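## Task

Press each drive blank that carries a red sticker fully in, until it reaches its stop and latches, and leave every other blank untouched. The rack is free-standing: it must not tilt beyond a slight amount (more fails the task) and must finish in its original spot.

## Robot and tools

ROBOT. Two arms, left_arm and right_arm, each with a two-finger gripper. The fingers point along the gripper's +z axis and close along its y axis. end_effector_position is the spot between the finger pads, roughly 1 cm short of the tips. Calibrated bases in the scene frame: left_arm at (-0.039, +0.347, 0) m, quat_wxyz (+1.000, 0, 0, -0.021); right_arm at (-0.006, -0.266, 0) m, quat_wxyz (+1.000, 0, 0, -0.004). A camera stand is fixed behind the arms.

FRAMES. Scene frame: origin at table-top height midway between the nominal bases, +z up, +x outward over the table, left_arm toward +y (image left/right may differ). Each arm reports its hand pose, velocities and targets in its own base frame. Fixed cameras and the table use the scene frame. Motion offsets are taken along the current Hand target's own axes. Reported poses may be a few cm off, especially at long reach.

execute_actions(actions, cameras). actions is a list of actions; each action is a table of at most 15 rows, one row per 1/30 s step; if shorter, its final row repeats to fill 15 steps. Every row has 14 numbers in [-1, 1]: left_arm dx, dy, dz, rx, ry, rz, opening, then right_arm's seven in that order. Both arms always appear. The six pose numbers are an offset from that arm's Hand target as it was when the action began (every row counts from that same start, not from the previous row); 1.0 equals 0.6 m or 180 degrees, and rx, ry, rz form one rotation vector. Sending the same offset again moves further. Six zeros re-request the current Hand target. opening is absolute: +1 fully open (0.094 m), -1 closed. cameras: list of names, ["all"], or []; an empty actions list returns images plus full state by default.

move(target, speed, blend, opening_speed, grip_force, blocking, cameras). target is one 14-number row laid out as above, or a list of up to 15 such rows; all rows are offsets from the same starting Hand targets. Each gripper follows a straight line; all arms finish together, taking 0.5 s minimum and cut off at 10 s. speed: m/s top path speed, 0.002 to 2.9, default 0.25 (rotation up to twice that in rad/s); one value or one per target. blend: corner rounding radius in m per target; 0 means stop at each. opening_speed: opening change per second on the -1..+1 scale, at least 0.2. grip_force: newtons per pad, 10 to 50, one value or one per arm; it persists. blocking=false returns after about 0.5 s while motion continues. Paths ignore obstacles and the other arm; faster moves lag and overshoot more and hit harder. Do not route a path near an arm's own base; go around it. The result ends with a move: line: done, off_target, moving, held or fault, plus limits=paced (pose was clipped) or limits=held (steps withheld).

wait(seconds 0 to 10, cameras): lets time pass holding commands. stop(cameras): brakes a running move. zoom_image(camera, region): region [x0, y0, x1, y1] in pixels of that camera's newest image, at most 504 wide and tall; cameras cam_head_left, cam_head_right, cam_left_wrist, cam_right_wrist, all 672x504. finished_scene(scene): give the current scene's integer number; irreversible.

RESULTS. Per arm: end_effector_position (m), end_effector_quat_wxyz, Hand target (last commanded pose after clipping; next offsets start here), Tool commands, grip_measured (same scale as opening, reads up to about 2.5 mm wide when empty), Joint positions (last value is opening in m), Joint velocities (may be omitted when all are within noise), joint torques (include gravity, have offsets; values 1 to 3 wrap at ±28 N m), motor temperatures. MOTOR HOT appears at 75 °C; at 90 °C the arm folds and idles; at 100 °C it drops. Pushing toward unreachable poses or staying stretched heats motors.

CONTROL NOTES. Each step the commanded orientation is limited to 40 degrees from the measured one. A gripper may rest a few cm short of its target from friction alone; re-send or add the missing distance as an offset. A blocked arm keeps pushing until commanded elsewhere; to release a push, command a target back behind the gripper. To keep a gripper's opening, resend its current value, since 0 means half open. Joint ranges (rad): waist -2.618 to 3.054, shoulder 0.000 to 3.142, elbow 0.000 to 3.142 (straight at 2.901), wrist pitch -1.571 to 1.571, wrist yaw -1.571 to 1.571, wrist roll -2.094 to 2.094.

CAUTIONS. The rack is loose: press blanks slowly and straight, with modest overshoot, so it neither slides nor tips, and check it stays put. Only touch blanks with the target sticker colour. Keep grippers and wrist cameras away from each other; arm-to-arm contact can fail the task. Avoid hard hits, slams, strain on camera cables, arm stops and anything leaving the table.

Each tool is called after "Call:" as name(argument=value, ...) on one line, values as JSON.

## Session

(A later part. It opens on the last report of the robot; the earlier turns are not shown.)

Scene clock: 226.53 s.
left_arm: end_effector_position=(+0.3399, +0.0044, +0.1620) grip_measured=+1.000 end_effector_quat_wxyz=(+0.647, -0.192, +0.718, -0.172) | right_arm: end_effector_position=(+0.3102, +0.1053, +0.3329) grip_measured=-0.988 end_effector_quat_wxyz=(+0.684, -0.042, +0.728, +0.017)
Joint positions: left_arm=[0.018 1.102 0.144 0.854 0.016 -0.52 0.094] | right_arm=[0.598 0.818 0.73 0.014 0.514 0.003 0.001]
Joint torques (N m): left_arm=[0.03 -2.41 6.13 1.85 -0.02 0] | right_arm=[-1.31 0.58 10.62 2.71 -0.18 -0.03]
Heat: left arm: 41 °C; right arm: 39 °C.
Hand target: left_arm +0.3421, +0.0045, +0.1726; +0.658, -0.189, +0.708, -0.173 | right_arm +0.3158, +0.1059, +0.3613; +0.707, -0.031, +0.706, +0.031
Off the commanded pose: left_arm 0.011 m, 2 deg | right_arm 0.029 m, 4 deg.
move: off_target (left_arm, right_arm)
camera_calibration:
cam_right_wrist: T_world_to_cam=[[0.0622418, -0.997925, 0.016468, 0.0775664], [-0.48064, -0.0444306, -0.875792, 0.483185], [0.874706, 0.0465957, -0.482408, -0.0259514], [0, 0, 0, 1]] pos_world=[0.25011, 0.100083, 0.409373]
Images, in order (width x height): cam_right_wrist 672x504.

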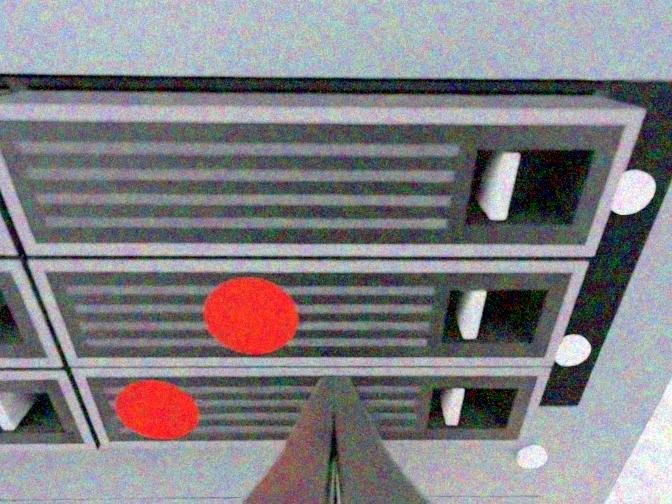

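Nearly there; press a bit more.

Call:
move(target=[[0,0,0,0,0,0,1,0,0,0.025,0,0,0,-1]], speed=0.03, cameras=["cam_right_wrist","cam_head_right"])

Call:
move(target=[[0,0,0,0,0,0,1,0,0,-0.16,0,0,0,-1]], speed=0.1, cameras=["all"])

Scene clock: 233.60 s.
left_arm: end_effector_position=(+0.3399, +0.0044, +0.1620) grip_measured=+1.000 end_effector_quat_wxyz=(+0.647, -0.192, +0.718, -0.172) | right_arm: end_effector_position=(+0.3112, +0.1050, +0.3327) grip_measured=-0.988 end_effector_quat_wxyz=(+0.680, -0.048, +0.731, +0.021)
Joint positions: left_arm=[0.018 1.102 0.144 0.854 0.016 -0.52 0.094] | right_arm=[0.579 0.818 0.739 -0.004 0.482 0.003 0.001]
Joint torques (N m): left_arm=[0.03 -2.4 6.13 1.85 -0.02 0] | right_arm=[-2.84 4.16 10.86 3.32 -0.21 -0.03]
Motor temperatures (°C): left_arm=[27 27 34 41 23 22 22] | right_arm=[24 22 38 41 24 22 24]
Heat: left arm: 41 °C; right arm: 41 °C.
Hand target: left_arm +0.3421, +0.0045, +0.1726; +0.658, -0.189, +0.708, -0.173 | right_arm +0.3308, +0.1073, +0.3613; +0.707, -0.031, +0.706, +0.031
Off the commanded pose: left_arm 0.011 m, 2 deg | right_arm 0.035 m, 5 deg.
move: off_target (left_arm, right_arm)
camera_calibration:
cam_right_wrist: T_world_to_cam=[[0.0756843, -0.99695, 0.0190561, 0.0721002], [-0.488097, -0.0537055, -0.871136, 0.485404], [0.869502, 0.0566301, -0.490672, -0.0236508], [0, 0, 0, 1]] pos_world=[0.252032, 0.0992885, 0.409874]
Images, in order (width x height): cam_head_right 672x504, cam_right_wrist 672x504.

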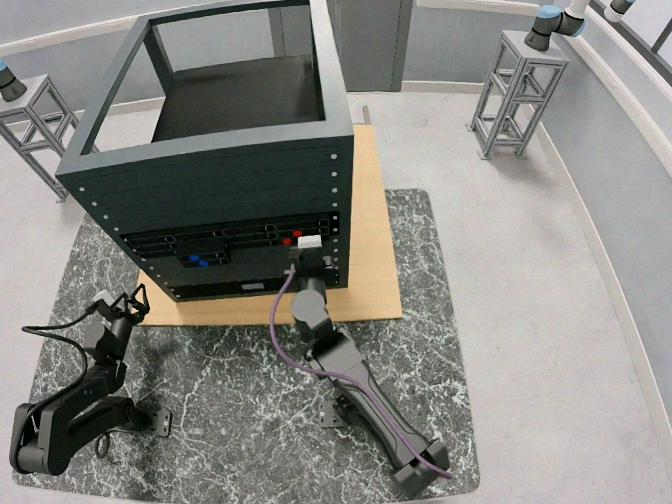

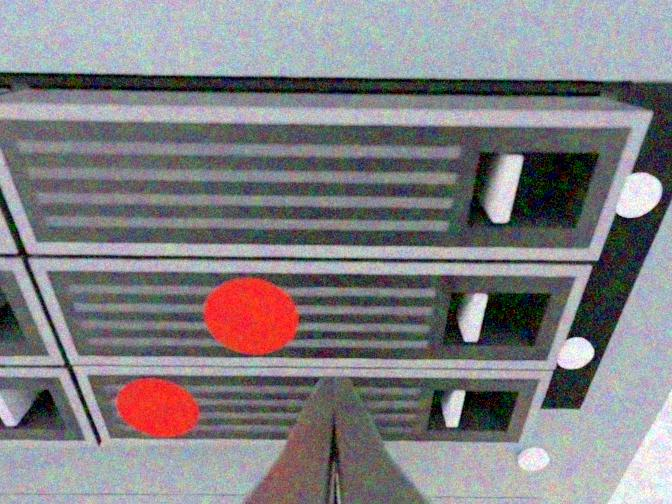

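Scene clock: 235.37 s.
left_arm: end_effector_position=(+0.3399, +0.0044, +0.1620) grip_measured=+1.000 end_effector_quat_wxyz=(+0.647, -0.192, +0.718, -0.172) | right_arm: end_effector_position=(+0.2370, +0.1001, +0.3618) grip_measured=-0.988 end_effector_quat_wxyz=(+0.707, -0.029, +0.706, +0.032)
Joint positions: left_arm=[0.018 1.102 0.144 0.854 0.016 -0.52 0.094] | right_arm=[0.965 0.58 0.739 -0.156 0.878 0.002 0.001]
Joint torques (N m): left_arm=[0.03 -2.4 6.12 1.85 -0.03 0] | right_arm=[0.54 0.59 6.02 1.85 0.02 0]
Heat: left arm: 41 °C; right arm: 41 °C.
Hand target: left_arm +0.3421, +0.0045, +0.1726; +0.658, -0.189, +0.708, -0.173 | right_arm +0.2352, +0.0989, +0.3613; +0.707, -0.031, +0.706, +0.031
Off the commanded pose: left_arm 0.011 m, 2 deg | right_arm 0.002 m, 0 deg.
move: off_target (left_arm)
camera_calibration:
cam_right_wrist: T_world_to_cam=[[0.0651366, -0.997645, -0.0214845, 0.0895906], [-0.425212, -0.00827173, -0.905056, 0.467039], [0.902747, 0.0680877, -0.42475, 0.0226107], [0, 0, 0, 1]] pos_world=[0.172343, 0.0917033, 0.434225]

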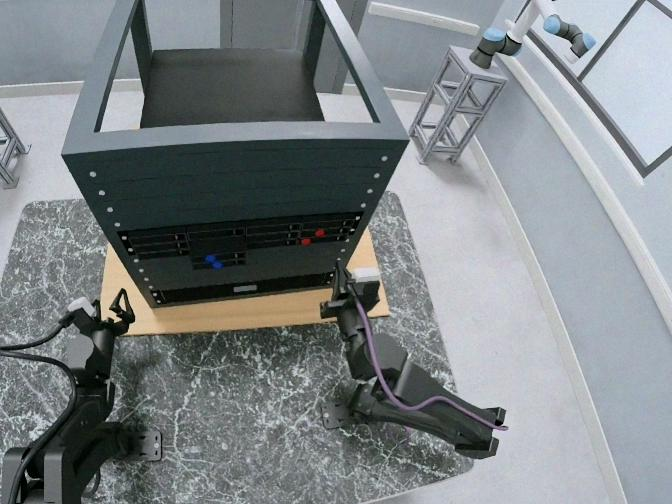

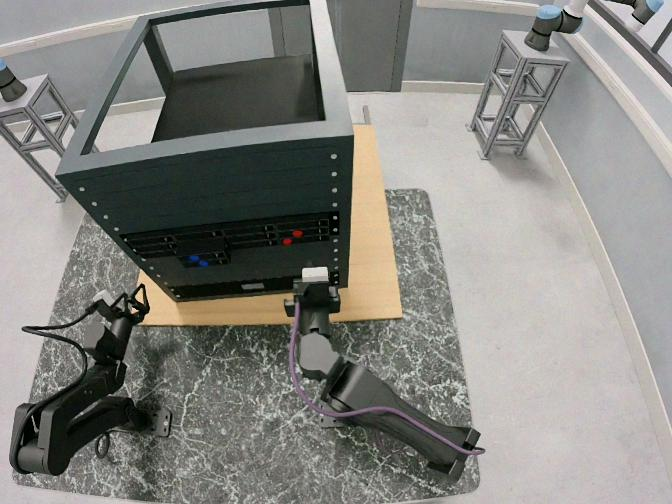

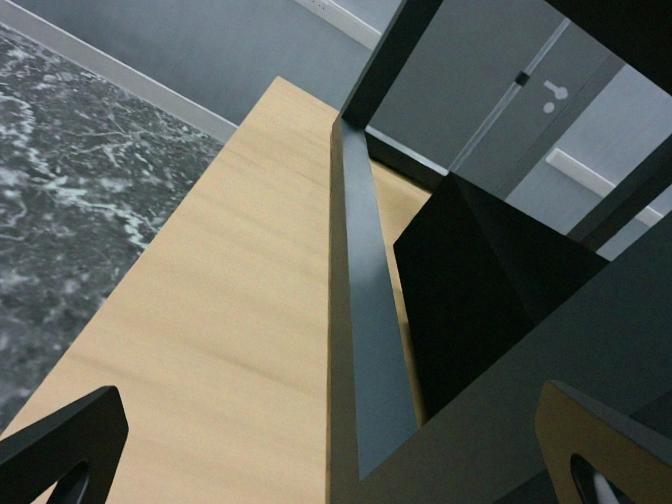

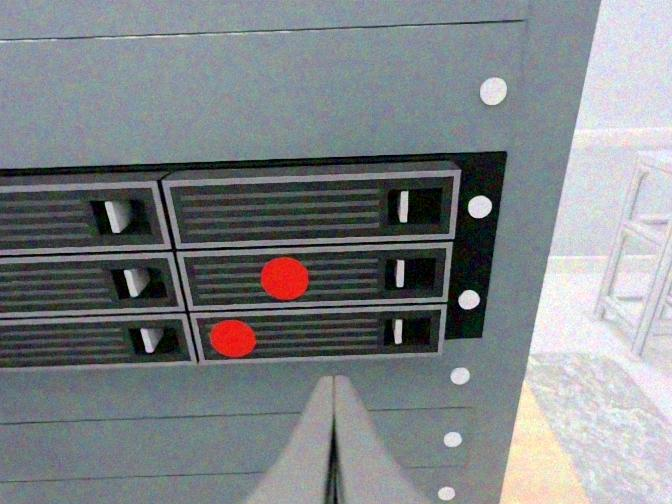

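Both flush.

Call:
finished_scene(scene=1)

The scene is finished: the task was done.


## Next scene

The same job, from a new start.

Call:
execute_actions(actions=[])

Call:
zoom_image(camera="cam_head_right", region=[110, 180, 400, 310])

Call:
zoom_image(camera="cam_head_left", region=[110, 190, 400, 320])

Scene clock: 0.00 s.
left_arm: end_effector_position=(+0.2399, -0.1244, +0.2326) grip_measured=+1.000 end_effector_quat_wxyz=(+0.527, +0.017, +0.848, -0.052) | right_arm: end_effector_position=(+0.2730, +0.0744, +0.1589) grip_measured=+1.000 end_effector_quat_wxyz=(+0.456, +0.030, +0.870, +0.184)
Joint positions: left_arm=[-0.935 0.756 0.728 -0.593 -0.713 -0.515 0.094] | right_arm=[0.16 0.697 0.46 -0.313 -0.162 0.32 0.094]
Joint velocities: within noise
Joint torques (N m): no reading
Motor temperatures (°C): left_arm=[27 26 31 33 23 21 22] | right_arm=[24 21 30 28 23 22 23]
Heat: left arm: 33 °C; right arm: 30 °C.
Hand target: left_arm +0.2406, -0.1231, +0.2397; +0.534, +0.011, +0.844, -0.055 | right_arm +0.2755, +0.0750, +0.1694; +0.469, +0.028, +0.863, +0.187
Tool commands: left_gripper/opening=+1.0 right_gripper/opening=+1.0
camera_calibration:
cam_left_wrist: T_world_to_cam=[[-0.0929352, -0.993909, 0.0592316, -0.11486], [-0.778533, 0.0354546, -0.626601, 0.37429], [0.620684, -0.104347, -0.777086, 0.111632], [0, 0, 0, 1]] pos_world=[0.211435, -0.115783, 0.328081]
cam_right_wrist: T_world_to_cam=[[0.0872853, -0.93238, -0.350782, 0.0986512], [-0.872107, 0.0986672, -0.479265, 0.344966], [0.481468, 0.347752, -0.804523, 0.0601967], [0, 0, 0, 1]] pos_world=[0.263253, 0.0370102, 0.248365]

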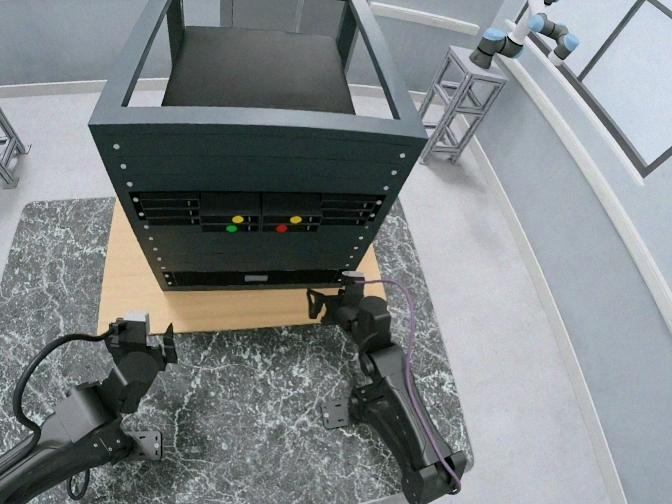

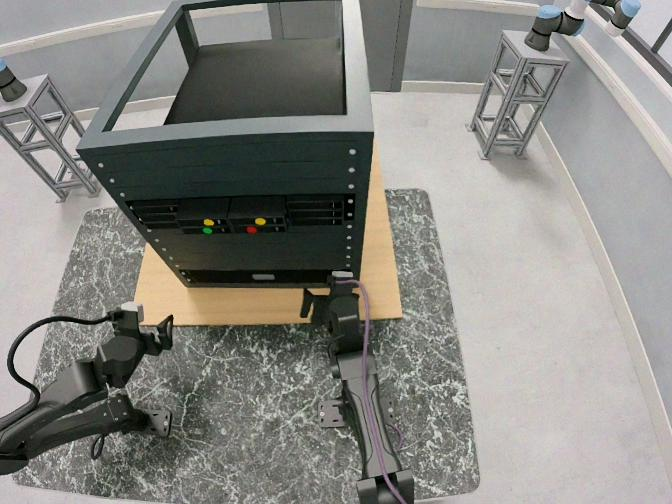

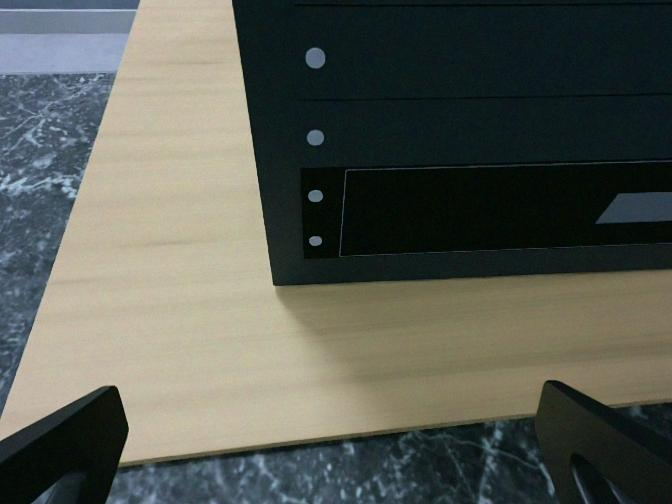

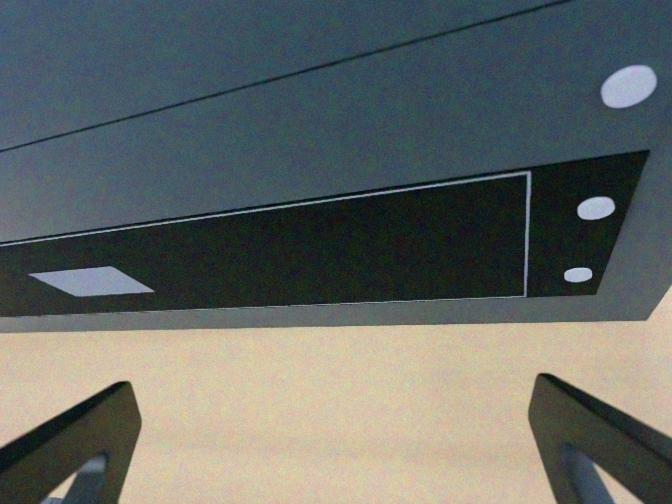

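Scaled by 1.738 from the camera's 672x504 image, which has a finer 960x720 frame.

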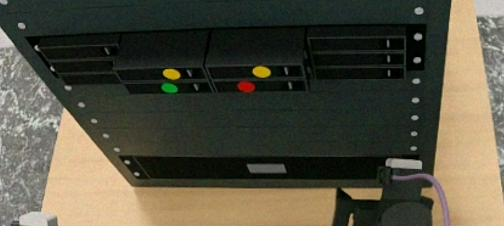

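Scaled by 1.738 from the camera's 672x504 image, which has a finer 960x720 frame.

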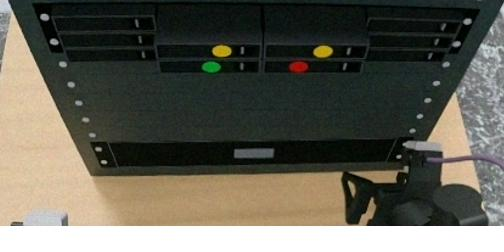

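Call:
move(target=[0,0,0,0,0,0,1,-0.253,0.332,-0.2037,0.073,-0.1808,-0.0987,-1], speed=0.2, cameras=["cam_right_wrist","cam_head_right"])

Scene clock: 31.83 s.
left_arm: end_effector_position=(+0.2399, -0.1244, +0.2326) grip_measured=+1.000 end_effector_quat_wxyz=(+0.527, +0.017, +0.848, -0.052) | right_arm: end_effector_position=(+0.2352, +0.1917, +0.4188) grip_measured=-0.988 end_effector_quat_wxyz=(+0.704, -0.007, +0.710, -0.002)
Joint positions: left_arm=[-0.935 0.756 0.728 -0.593 -0.713 -0.515 0.094] | right_arm=[1.285 1.043 1.106 -0.089 1.278 0.011 0.001]
Joint torques (N m): left_arm=[0.03 -0.69 6.97 1.42 -0.32 -0.04] | right_arm=[-0.01 -1.65 5.63 1.88 0.09 -0.04]
Heat: left arm: 35 °C; right arm: 33 °C.
Hand target: left_arm +0.2406, -0.1231, +0.2397; +0.534, +0.011, +0.844, -0.055 | right_arm +0.2350, +0.1901, +0.4198; +0.707, -0.001, +0.707, +0.000
Off the commanded pose: left_arm 0.007 m, 1 deg | right_arm 0.002 m, 1 deg.
move: done
camera_calibration:
cam_right_wrist: T_world_to_cam=[[-0.0147002, -0.999885, -0.00383668, 0.194032], [-0.432613, 0.00981949, -0.901526, 0.515309], [0.90146, -0.0115928, -0.432708, 0.0611183], [0, 0, 0, 1]] pos_world=[0.170686, 0.189658, 0.491756]
Images, in order (width x height): cam_head_right 672x504, cam_right_wrist 672x504.

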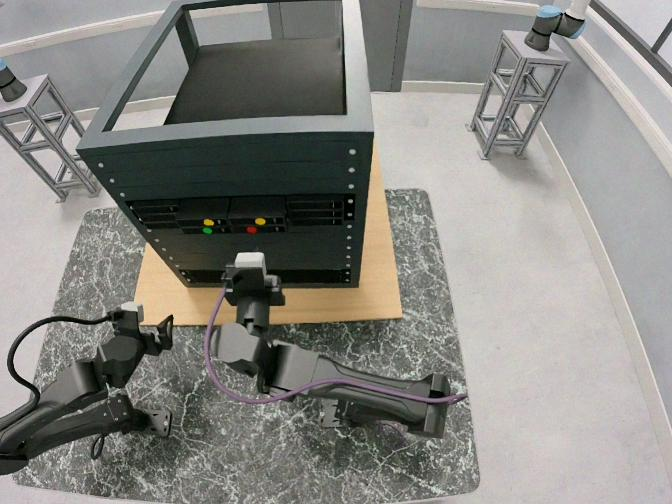

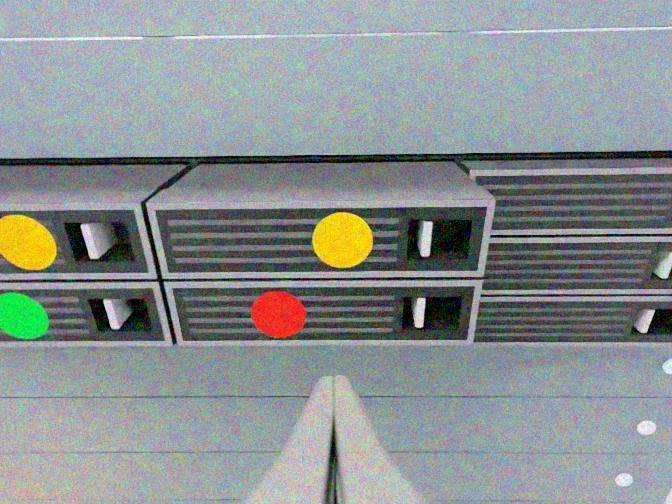

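Call:
move(target=[0,0,0,0,0,0,1,0.0247,0.007,0.085,0,0,0,-1], speed=0.12, cameras=["cam_right_wrist"])

Scene clock: 43.83 s.
left_arm: end_effector_position=(+0.2399, -0.1244, +0.2326) grip_measured=+1.000 end_effector_quat_wxyz=(+0.527, +0.017, +0.848, -0.052) | right_arm: end_effector_position=(+0.2840, +0.1936, +0.4078) grip_measured=-0.988 end_effector_quat_wxyz=(+0.705, -0.001, +0.709, -0.001)
Joint positions: left_arm=[-0.935 0.756 0.728 -0.593 -0.713 -0.515 0.094] | right_arm=[1.075 1.111 1.088 0.012 1.075 0.007 0.001]
Joint torques (N m): left_arm=[0.05 -0.69 6.98 1.42 -0.32 -0.03] | right_arm=[-0.61 -2 5.31 2.1 -0.08 -0.04]
Heat: left arm: 35 °C; right arm: 33 °C.
Hand target: left_arm +0.2406, -0.1231, +0.2397; +0.534, +0.011, +0.844, -0.055 | right_arm +0.2860, +0.1942, +0.4050; +0.707, +0.000, +0.707, +0.000
Off the commanded pose: left_arm 0.007 m, 1 deg | right_arm 0.004 m, 0 deg.
move: done
camera_calibration:
cam_right_wrist: T_world_to_cam=[[-0.0219458, -0.99965, -0.0148035, 0.203123], [-0.430438, 0.0228119, -0.902332, 0.523756], [0.902353, -0.0134304, -0.430788, 0.0116685], [0, 0, 0, 1]] pos_world=[0.219373, 0.19126, 0.480635]
Images, in order (width x height): cam_right_wrist 672x504.

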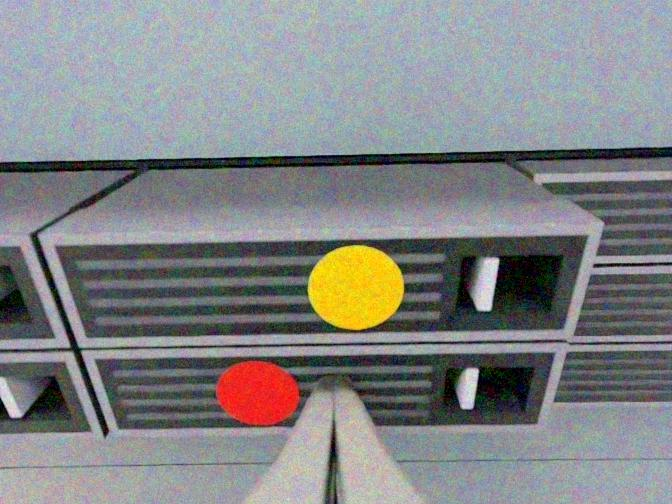

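Call:
move(target=[0,0,0,0,0,0,1,0.018,0,0,0,0,0,-1], speed=0.08, cameras=["cam_right_wrist"])

Scene clock: 50.00 s.
left_arm: end_effector_position=(+0.2399, -0.1244, +0.2326) grip_measured=+1.000 end_effector_quat_wxyz=(+0.527, +0.017, +0.848, -0.052) | right_arm: end_effector_position=(+0.2850, +0.1957, +0.3948) grip_measured=-0.988 end_effector_quat_wxyz=(+0.704, -0.004, +0.710, -0.003)
Joint positions: left_arm=[-0.935 0.756 0.728 -0.593 -0.713 -0.515 0.094] | right_arm=[1.075 1.111 1.041 0.051 1.074 0.007 0.001]
Joint torques (N m): left_arm=[0.03 -0.69 6.97 1.41 -0.32 -0.03] | right_arm=[-0.59 -2.59 5.39 2.1 -0.06 -0.04]
Heat: left arm: 35 °C; right arm: 32 °C.
Hand target: left_arm +0.2406, -0.1231, +0.2397; +0.534, +0.011, +0.844, -0.055 | right_arm +0.2860, +0.1941, +0.3942; +0.707, +0.000, +0.707, +0.000
Off the commanded pose: left_arm 0.007 m, 1 deg | right_arm 0.002 m, 1 deg.
move: done
camera_calibration:
cam_right_wrist: T_world_to_cam=[[-0.0211943, -0.999749, -0.00733039, 0.201915], [-0.433997, 0.0158053, -0.900776, 0.514134], [0.900665, -0.0159099, -0.434222, 0.00748195], [0, 0, 0, 1]] pos_world=[0.220673, 0.193857, 0.467848]
Images, in order (width x height): cam_right_wrist 672x504.

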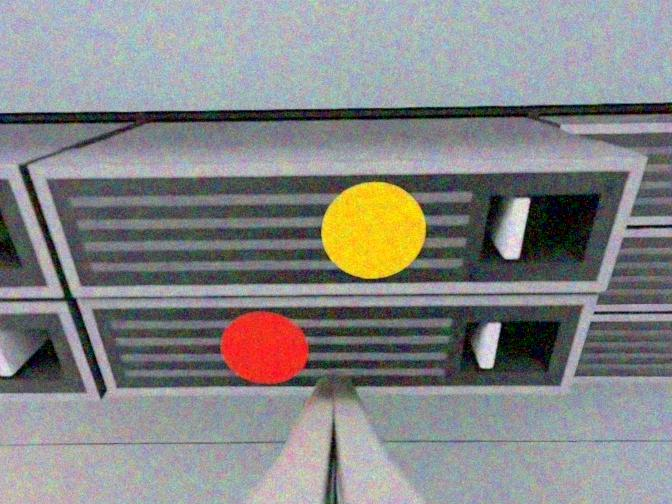

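Call:
move(target=[0,0,0,0,0,0,1,-0.006,0,0.025,0,0,0,-1], speed=0.05, cameras=["cam_right_wrist"])

Scene clock: 54.83 s.
left_arm: end_effector_position=(+0.2399, -0.1244, +0.2326) grip_measured=+1.000 end_effector_quat_wxyz=(+0.527, +0.017, +0.848, -0.052) | right_arm: end_effector_position=(+0.2989, +0.1937, +0.3894) grip_measured=-0.988 end_effector_quat_wxyz=(+0.701, -0.008, +0.713, -0.009)
Joint positions: left_arm=[-0.935 0.756 0.728 -0.593 -0.713 -0.515 0.094] | right_arm=[1.018 1.131 1.041 0.056 1.019 0.005 0.001]
Joint torques (N m): left_arm=[0.03 -0.69 6.98 1.41 -0.32 -0.04] | right_arm=[-0.58 -2.06 7.61 2.14 -0.11 -0.04]
Heat: left arm: 35 °C; right arm: 32 °C.
Hand target: left_arm +0.2406, -0.1231, +0.2397; +0.534, +0.011, +0.844, -0.055 | right_arm +0.3010, +0.1942, +0.3978; +0.707, -0.001, +0.707, +0.000
Off the commanded pose: left_arm 0.007 m, 1 deg | right_arm 0.009 m, 2 deg.
move: done
camera_calibration:
cam_right_wrist: T_world_to_cam=[[-0.0231294, -0.999704, 0.00752503, 0.19495], [-0.442258, 0.00348114, -0.896881, 0.518698], [0.896589, -0.0240723, -0.442208, -0.00151428], [0, 0, 0, 1]] pos_world=[0.235265, 0.19305, 0.463073]
Images, in order (width x height): cam_right_wrist 672x504.

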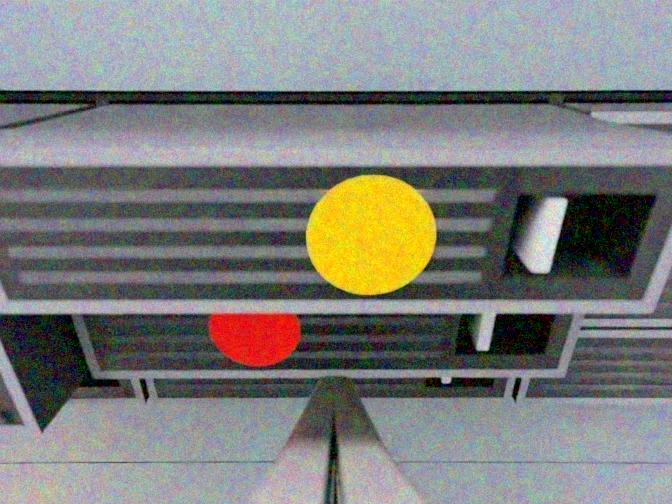

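Call:
wait(seconds=0.3, cameras=["cam_right_wrist","cam_head_left"])

Call:
zoom_image(camera="cam_right_wrist", region=[50, 280, 620, 504])

Scene clock: 63.30 s.
left_arm: end_effector_position=(+0.2399, -0.1244, +0.2326) grip_measured=+1.000 end_effector_quat_wxyz=(+0.527, +0.017, +0.848, -0.052) | right_arm: end_effector_position=(+0.2989, +0.1938, +0.3894) grip_measured=-0.988 end_effector_quat_wxyz=(+0.701, -0.009, +0.713, -0.009)
Joint positions: left_arm=[-0.935 0.756 0.728 -0.593 -0.713 -0.515 0.094] | right_arm=[1.018 1.131 1.041 0.056 1.018 0.005 0.001]
Joint torques (N m): left_arm=[0.03 -0.69 6.98 1.42 -0.32 -0.04] | right_arm=[-0.58 -2.06 7.62 2.15 -0.07 -0.04]
Motor temperatures (°C): left_arm=[26 26 31 35 23 21 22] | right_arm=[24 21 32 33 23 22 23]
Heat: left arm: 35 °C; right arm: 33 °C.
Hand target: left_arm +0.2406, -0.1231, +0.2397; +0.534, +0.011, +0.844, -0.055 | right_arm +0.3010, +0.1942, +0.3978; +0.707, -0.001, +0.707, +0.000
Tool commands: left_gripper/opening=+1.0 right_gripper/opening=-1.0
Off the commanded pose: left_arm 0.007 m, 1 deg | right_arm 0.009 m, 2 deg.
wait: 0.30 s; at rest from the start
camera_calibration:
cam_right_wrist: T_world_to_cam=[[-0.0223248, -0.999722, 0.00757178, 0.194843], [-0.442266, 0.0030834, -0.896878, 0.518776], [0.896606, -0.0233714, -0.442212, -0.00165058], [0, 0, 0, 1]] pos_world=[0.235267, 0.19315, 0.463073]
Images, in order (width x height): cam_head_left 672x504, cam_right_wrist 672x504.

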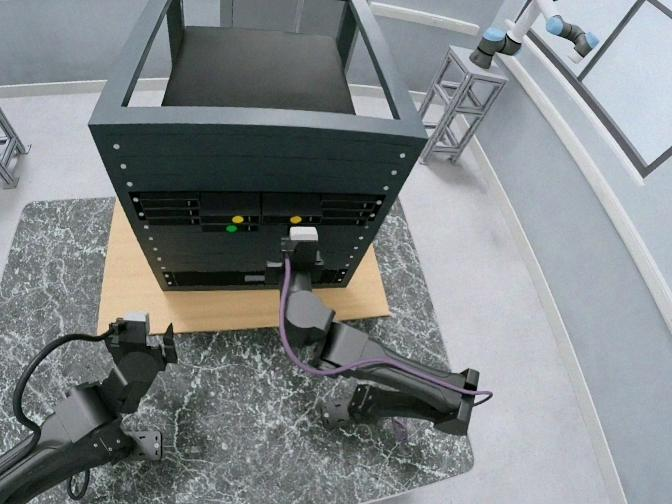

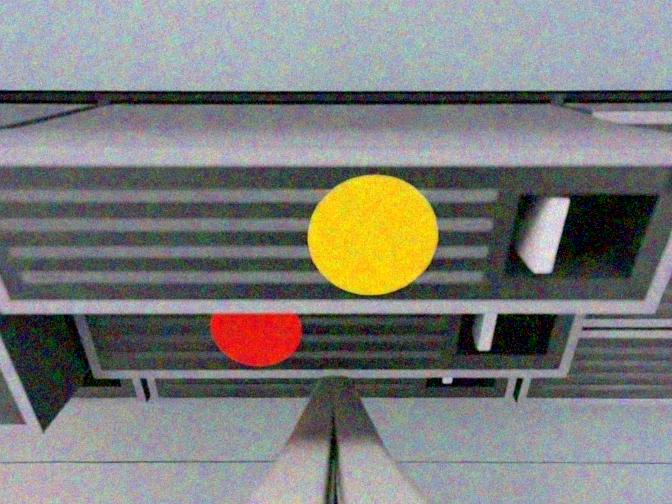

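Region (50, 280, 620, 504) is 570x224 pixels. A region can be at most 504 by 504 pixels.

Call:
move(target=[[0,0,0,0,0,0,1,0,0,-0.02,0,0,0,-1],[0,0,0,0,0,0,1,-0.016,0,-0.02,0,0,0,-1],[0,0,0,0,0,0,1,-0.016,0,-0.003,0,0,0,-1]], speed=0.06, cameras=["cam_right_wrist"])

Scene clock: 72.47 s.
left_arm: end_effector_position=(+0.2399, -0.1244, +0.2326) grip_measured=+1.000 end_effector_quat_wxyz=(+0.527, +0.017, +0.848, -0.052) | right_arm: end_effector_position=(+0.2974, +0.1944, +0.3917) grip_measured=-0.988 end_effector_quat_wxyz=(+0.701, -0.009, +0.713, -0.009)
Joint positions: left_arm=[-0.935 0.756 0.728 -0.593 -0.713 -0.515 0.094] | right_arm=[1.024 1.131 1.049 0.048 1.025 0.002 0.001]
Joint torques (N m): left_arm=[0.03 -0.69 6.97 1.41 -0.32 -0.03] | right_arm=[-0.55 -1.98 9.94 1.82 -0.07 -0.03]
Heat: left arm: 35 °C; right arm: 33 °C.
Hand target: left_arm +0.2406, -0.1231, +0.2397; +0.534, +0.011, +0.844, -0.055 | right_arm +0.2992, +0.1942, +0.4073; +0.707, -0.001, +0.707, +0.000
Off the commanded pose: left_arm 0.007 m, 1 deg | right_arm 0.016 m, 2 deg.
move: off_target (right_arm)
camera_calibration:
cam_right_wrist: T_world_to_cam=[[-0.0222897, -0.999711, 0.00898524, 0.194721], [-0.441561, 0.00178097, -0.897229, 0.520383], [0.896954, -0.0239665, -0.441474, 0.000506235], [0, 0, 0, 1]] pos_world=[0.233667, 0.19375, 0.465376]
Images, in order (width x height): cam_right_wrist 672x504.

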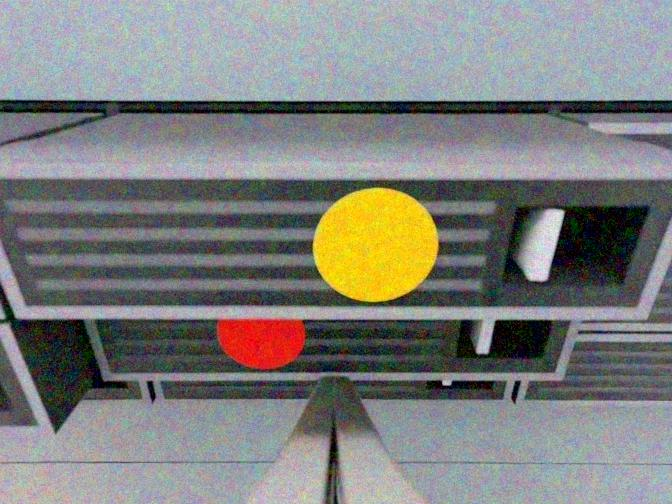

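Call:
move(target=[[0,0,0,0,0,0,1,0,0,-0.03,0,0,0,-1],[0,0,0,0,0,0,1,-0.015,0,-0.03,0,0,0,-1]], speed=0.1, cameras=["cam_right_wrist"])

Scene clock: 80.50 s.
left_arm: end_effector_position=(+0.2399, -0.1244, +0.2326) grip_measured=+1.000 end_effector_quat_wxyz=(+0.527, +0.017, +0.848, -0.052) | right_arm: end_effector_position=(+0.2860, +0.1997, +0.3952) grip_measured=-0.988 end_effector_quat_wxyz=(+0.699, -0.015, +0.715, -0.015)
Joint positions: left_arm=[-0.935 0.756 0.728 -0.593 -0.713 -0.515 0.094] | right_arm=[1.08 1.131 1.072 0.009 1.079 0.002 0.001]
Joint torques (N m): left_arm=[0.03 -0.69 6.98 1.41 -0.32 -0.03] | right_arm=[0.55 -3.75 9.76 1.71 0.1 -0.02]
Heat: left arm: 35 °C; right arm: 33 °C.
Hand target: left_arm +0.2406, -0.1231, +0.2397; +0.534, +0.011, +0.844, -0.055 | right_arm +0.2812, +0.1942, +0.4164; +0.707, +0.000, +0.707, +0.000
Off the commanded pose: left_arm 0.007 m, 1 deg | right_arm 0.022 m, 3 deg.
move: off_target (right_arm)
camera_calibration:
cam_right_wrist: T_world_to_cam=[[-0.021384, -0.999452, 0.0252623, 0.193039], [-0.447087, -0.0130411, -0.894396, 0.521907], [0.894235, -0.0304201, -0.446563, 0.0165501], [0, 0, 0, 1]] pos_world=[0.222666, 0.200243, 0.469306]
Images, in order (width x height): cam_right_wrist 672x504.

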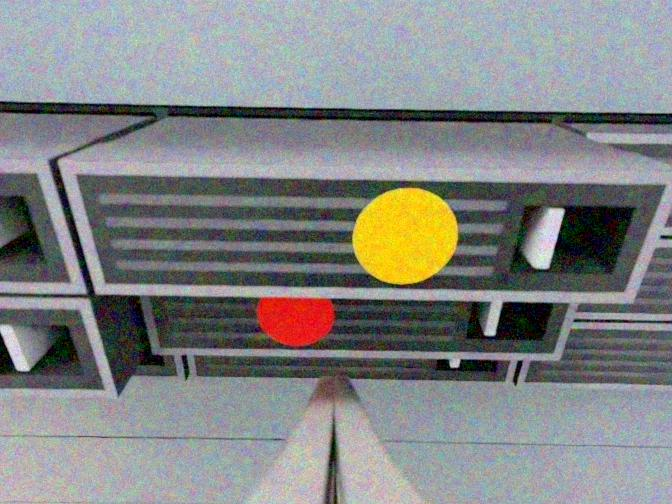

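Call:
move(target=[[0,0,0,0,0,0,1,-0.008,-0.005,0.015,0,0,0,-1],[0,0,0,0,0,0,1,-0.008,-0.005,0.045,0,0,0,-1]], speed=0.06, cameras=["cam_right_wrist"])

Scene clock: 90.47 s.
left_arm: end_effector_position=(+0.2399, -0.1244, +0.2326) grip_measured=+1.000 end_effector_quat_wxyz=(+0.527, +0.017, +0.848, -0.052) | right_arm: end_effector_position=(+0.3066, +0.1918, +0.4045) grip_measured=-0.988 end_effector_quat_wxyz=(+0.699, -0.011, +0.714, -0.011)
Joint positions: left_arm=[-0.935 0.756 0.728 -0.593 -0.713 -0.515 0.094] | right_arm=[0.984 1.151 1.116 -0.003 0.985 0 0.001]
Joint torques (N m): left_arm=[0.03 -0.69 6.97 1.41 -0.32 -0.04] | right_arm=[-0.57 -2.07 9.95 1.9 -0.06 0]
Heat: left arm: 35 °C; right arm: 34 °C.
Hand target: left_arm +0.2406, -0.1231, +0.2397; +0.534, +0.011, +0.844, -0.055 | right_arm +0.3082, +0.1912, +0.4212; +0.707, +0.000, +0.707, -0.001
Off the commanded pose: left_arm 0.007 m, 1 deg | right_arm 0.017 m, 2 deg.
move: off_target (right_arm)
camera_calibration:
cam_right_wrist: T_world_to_cam=[[-0.0222548, -0.999648, 0.0144334, 0.189987], [-0.444878, -0.00302672, -0.895586, 0.537194], [0.895315, -0.0263522, -0.444654, 0.0000542259], [0, 0, 0, 1]] pos_world=[0.243166, 0.191547, 0.478386]
Images, in order (width x height): cam_right_wrist 672x504.

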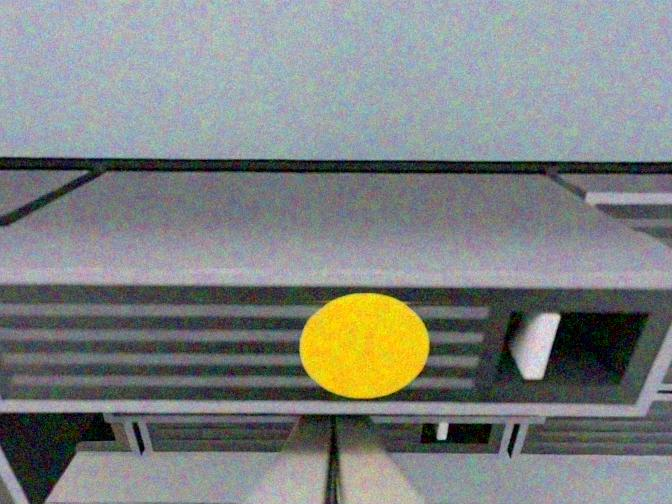

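Call:
move(target=[0,0,0,0,0,0,1,0.004,0,0.033,0,0,0,-1], speed=0.04, cameras=["cam_right_wrist"])

Scene clock: 99.17 s.
left_arm: end_effector_position=(+0.2399, -0.1244, +0.2326) grip_measured=+1.000 end_effector_quat_wxyz=(+0.527, +0.017, +0.848, -0.052) | right_arm: end_effector_position=(+0.3200, +0.1901, +0.4001) grip_measured=-0.988 end_effector_quat_wxyz=(+0.696, -0.014, +0.718, -0.017)
Joint positions: left_arm=[-0.935 0.756 0.728 -0.593 -0.713 -0.515 0.094] | right_arm=[0.935 1.177 1.125 -0.002 0.94 0 0.001]
Joint torques (N m): left_arm=[0.02 -0.69 6.97 1.42 -0.32 -0.04] | right_arm=[-1.96 -1.44 10.21 2.22 -0.3 -0.02]
Heat: left arm: 35 °C; right arm: 35 °C.
Hand target: left_arm +0.2406, -0.1231, +0.2397; +0.534, +0.011, +0.844, -0.055 | right_arm +0.3280, +0.1912, +0.4187; +0.707, -0.001, +0.707, -0.001
Off the commanded pose: left_arm 0.007 m, 1 deg | right_arm 0.020 m, 3 deg.
move: off_target (right_arm)
camera_calibration:
cam_right_wrist: T_world_to_cam=[[-0.0266669, -0.999297, 0.0263456, 0.185263], [-0.454385, -0.0113578, -0.890733, 0.541942], [0.890406, -0.0357241, -0.453763, -0.00691976], [0, 0, 0, 1]] pos_world=[0.257352, 0.191041, 0.474705]
Images, in order (width x height): cam_right_wrist 672x504.

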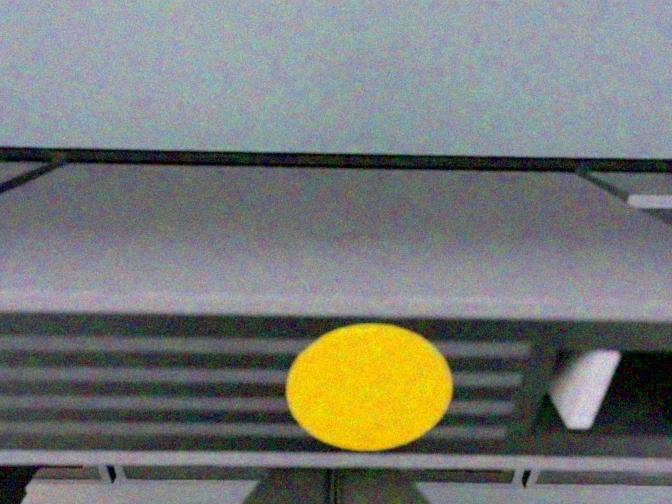

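Call:
move(target=[0,0,0,0,0,0,1,0,0,0.022,0,0,0,-1], speed=0.03, cameras=["cam_head_left","cam_head_right"])

Scene clock: 105.07 s.
left_arm: end_effector_position=(+0.2399, -0.1244, +0.2326) grip_measured=+1.000 end_effector_quat_wxyz=(+0.527, +0.017, +0.848, -0.052) | right_arm: end_effector_position=(+0.3208, +0.1899, +0.4002) grip_measured=-0.988 end_effector_quat_wxyz=(+0.693, -0.018, +0.720, -0.018)
Joint positions: left_arm=[-0.935 0.756 0.728 -0.593 -0.713 -0.515 0.094] | right_arm=[0.929 1.177 1.133 -0.019 0.929 0 0.001]
Joint torques (N m): left_arm=[0.03 -0.7 6.97 1.41 -0.32 -0.03] | right_arm=[-4.89 0.29 10.59 2.63 -0.6 -0.04]
Heat: left arm: 35 °C; right arm: 34 °C.
Hand target: left_arm +0.2406, -0.1231, +0.2397; +0.534, +0.011, +0.844, -0.055 | right_arm +0.3413, +0.1912, +0.4186; +0.707, -0.001, +0.707, +0.000
Off the commanded pose: left_arm 0.007 m, 1 deg | right_arm 0.028 m, 4 deg.
move: off_target (right_arm)
Images, in order (width x height): cam_head_left 672x504, cam_head_right 672x504.

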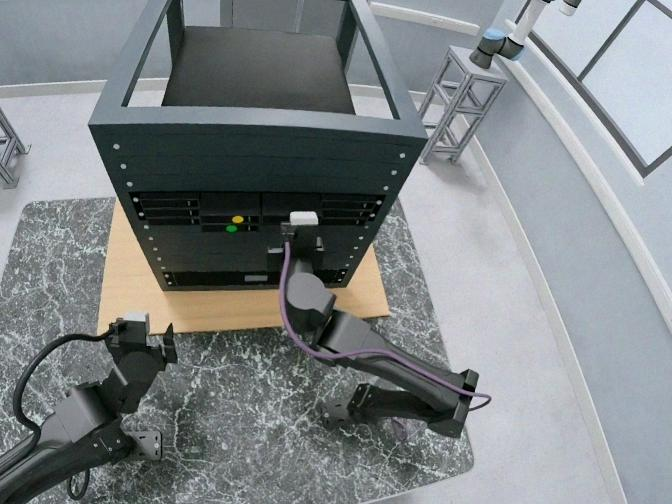

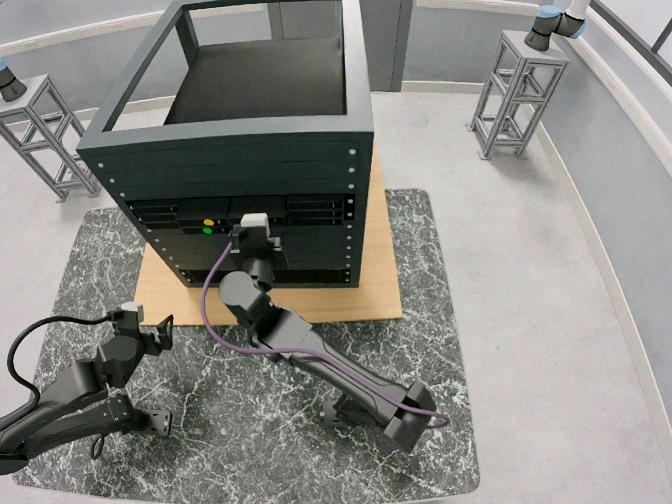

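Call:
move(target=[[0,0,0,0,0,0,1,0.02,0,-0.03,0,0,0,-1],[0,0,0,0,0,0,1,0.03,0,-0.17,0,0,0,-1]], speed=0.1, blend=[0.005,0], cameras=["all"])

Scene clock: 113.47 s.
left_arm: end_effector_position=(+0.2399, -0.1244, +0.2326) grip_measured=+1.000 end_effector_quat_wxyz=(+0.527, +0.017, +0.848, -0.052) | right_arm: end_effector_position=(+0.2422, +0.1956, +0.4015) grip_measured=-0.988 end_effector_quat_wxyz=(+0.706, -0.004, +0.708, -0.003)
Joint positions: left_arm=[-0.935 0.756 0.728 -0.593 -0.713 -0.515 0.094] | right_arm=[1.259 1.05 1.03 0.009 1.259 0 0.001]
Joint torques (N m): left_arm=[0.02 -0.69 6.97 1.42 -0.32 -0.04] | right_arm=[0.57 -3.12 5.14 1.67 0.04 0.04]
Heat: left arm: 35 °C; right arm: 35 °C.
Hand target: left_arm +0.2406, -0.1231, +0.2397; +0.534, +0.011, +0.844, -0.055 | right_arm +0.2392, +0.1912, +0.4009; +0.707, +0.000, +0.707, +0.000
Off the commanded pose: left_arm 0.007 m, 1 deg | right_arm 0.005 m, 0 deg.
move: done
camera_calibration:
cam_left_wrist: T_world_to_cam=[[-0.0929352, -0.993909, 0.0592316, -0.11486], [-0.778533, 0.0354546, -0.626601, 0.37429], [0.620684, -0.104347, -0.777086, 0.111632], [0, 0, 0, 1]] pos_world=[0.211435, -0.115783, 0.328081]
cam_right_wrist: T_world_to_cam=[[-0.0215007, -0.999737, -0.00795314, 0.201294], [-0.428701, 0.0164057, -0.903297, 0.501293], [0.90319, -0.016012, -0.428941, 0.0462339], [0, 0, 0, 1]] pos_world=[0.177475, 0.193757, 0.474249]

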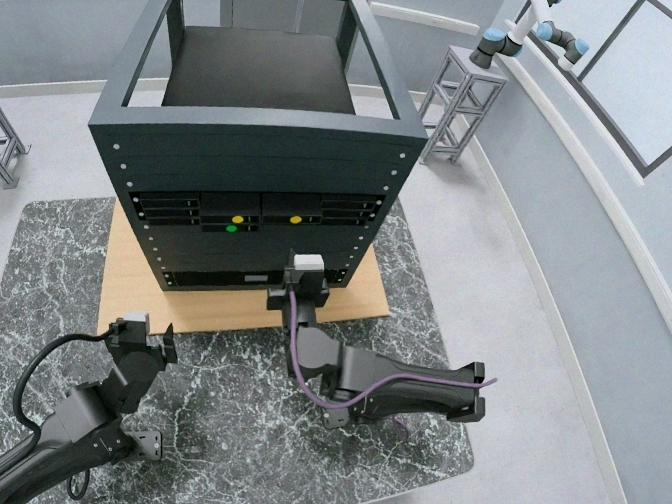

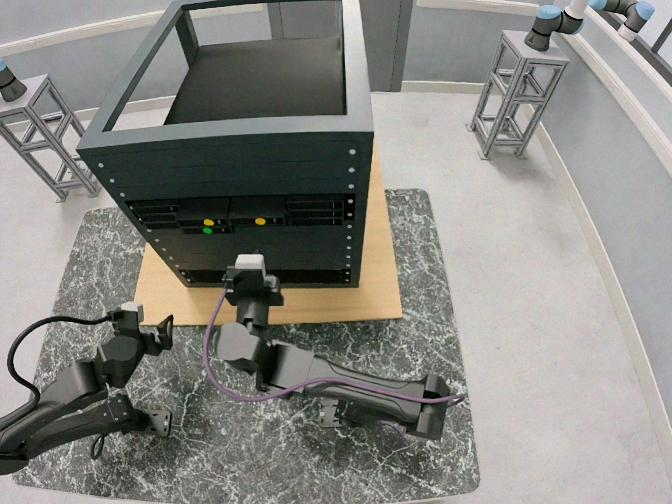

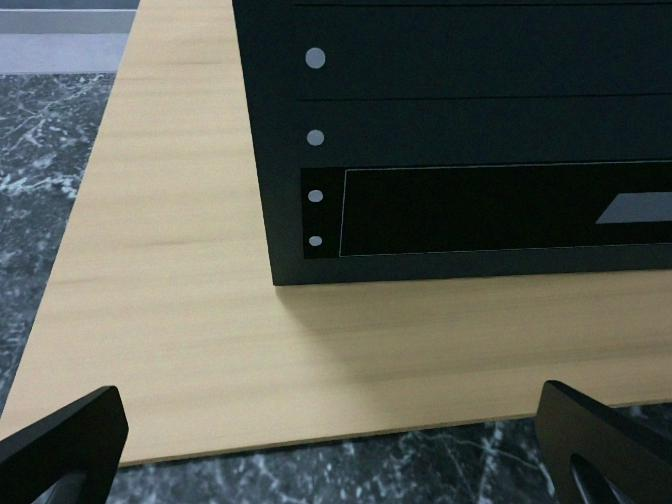

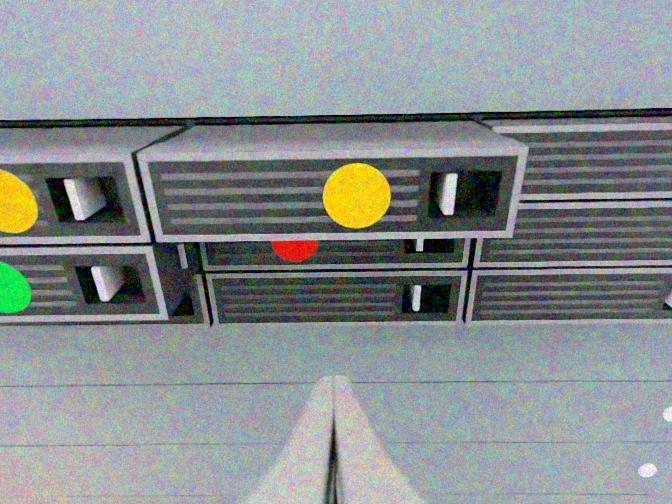

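Call:
finished_scene(scene=2)

The scene is finished: the task was done.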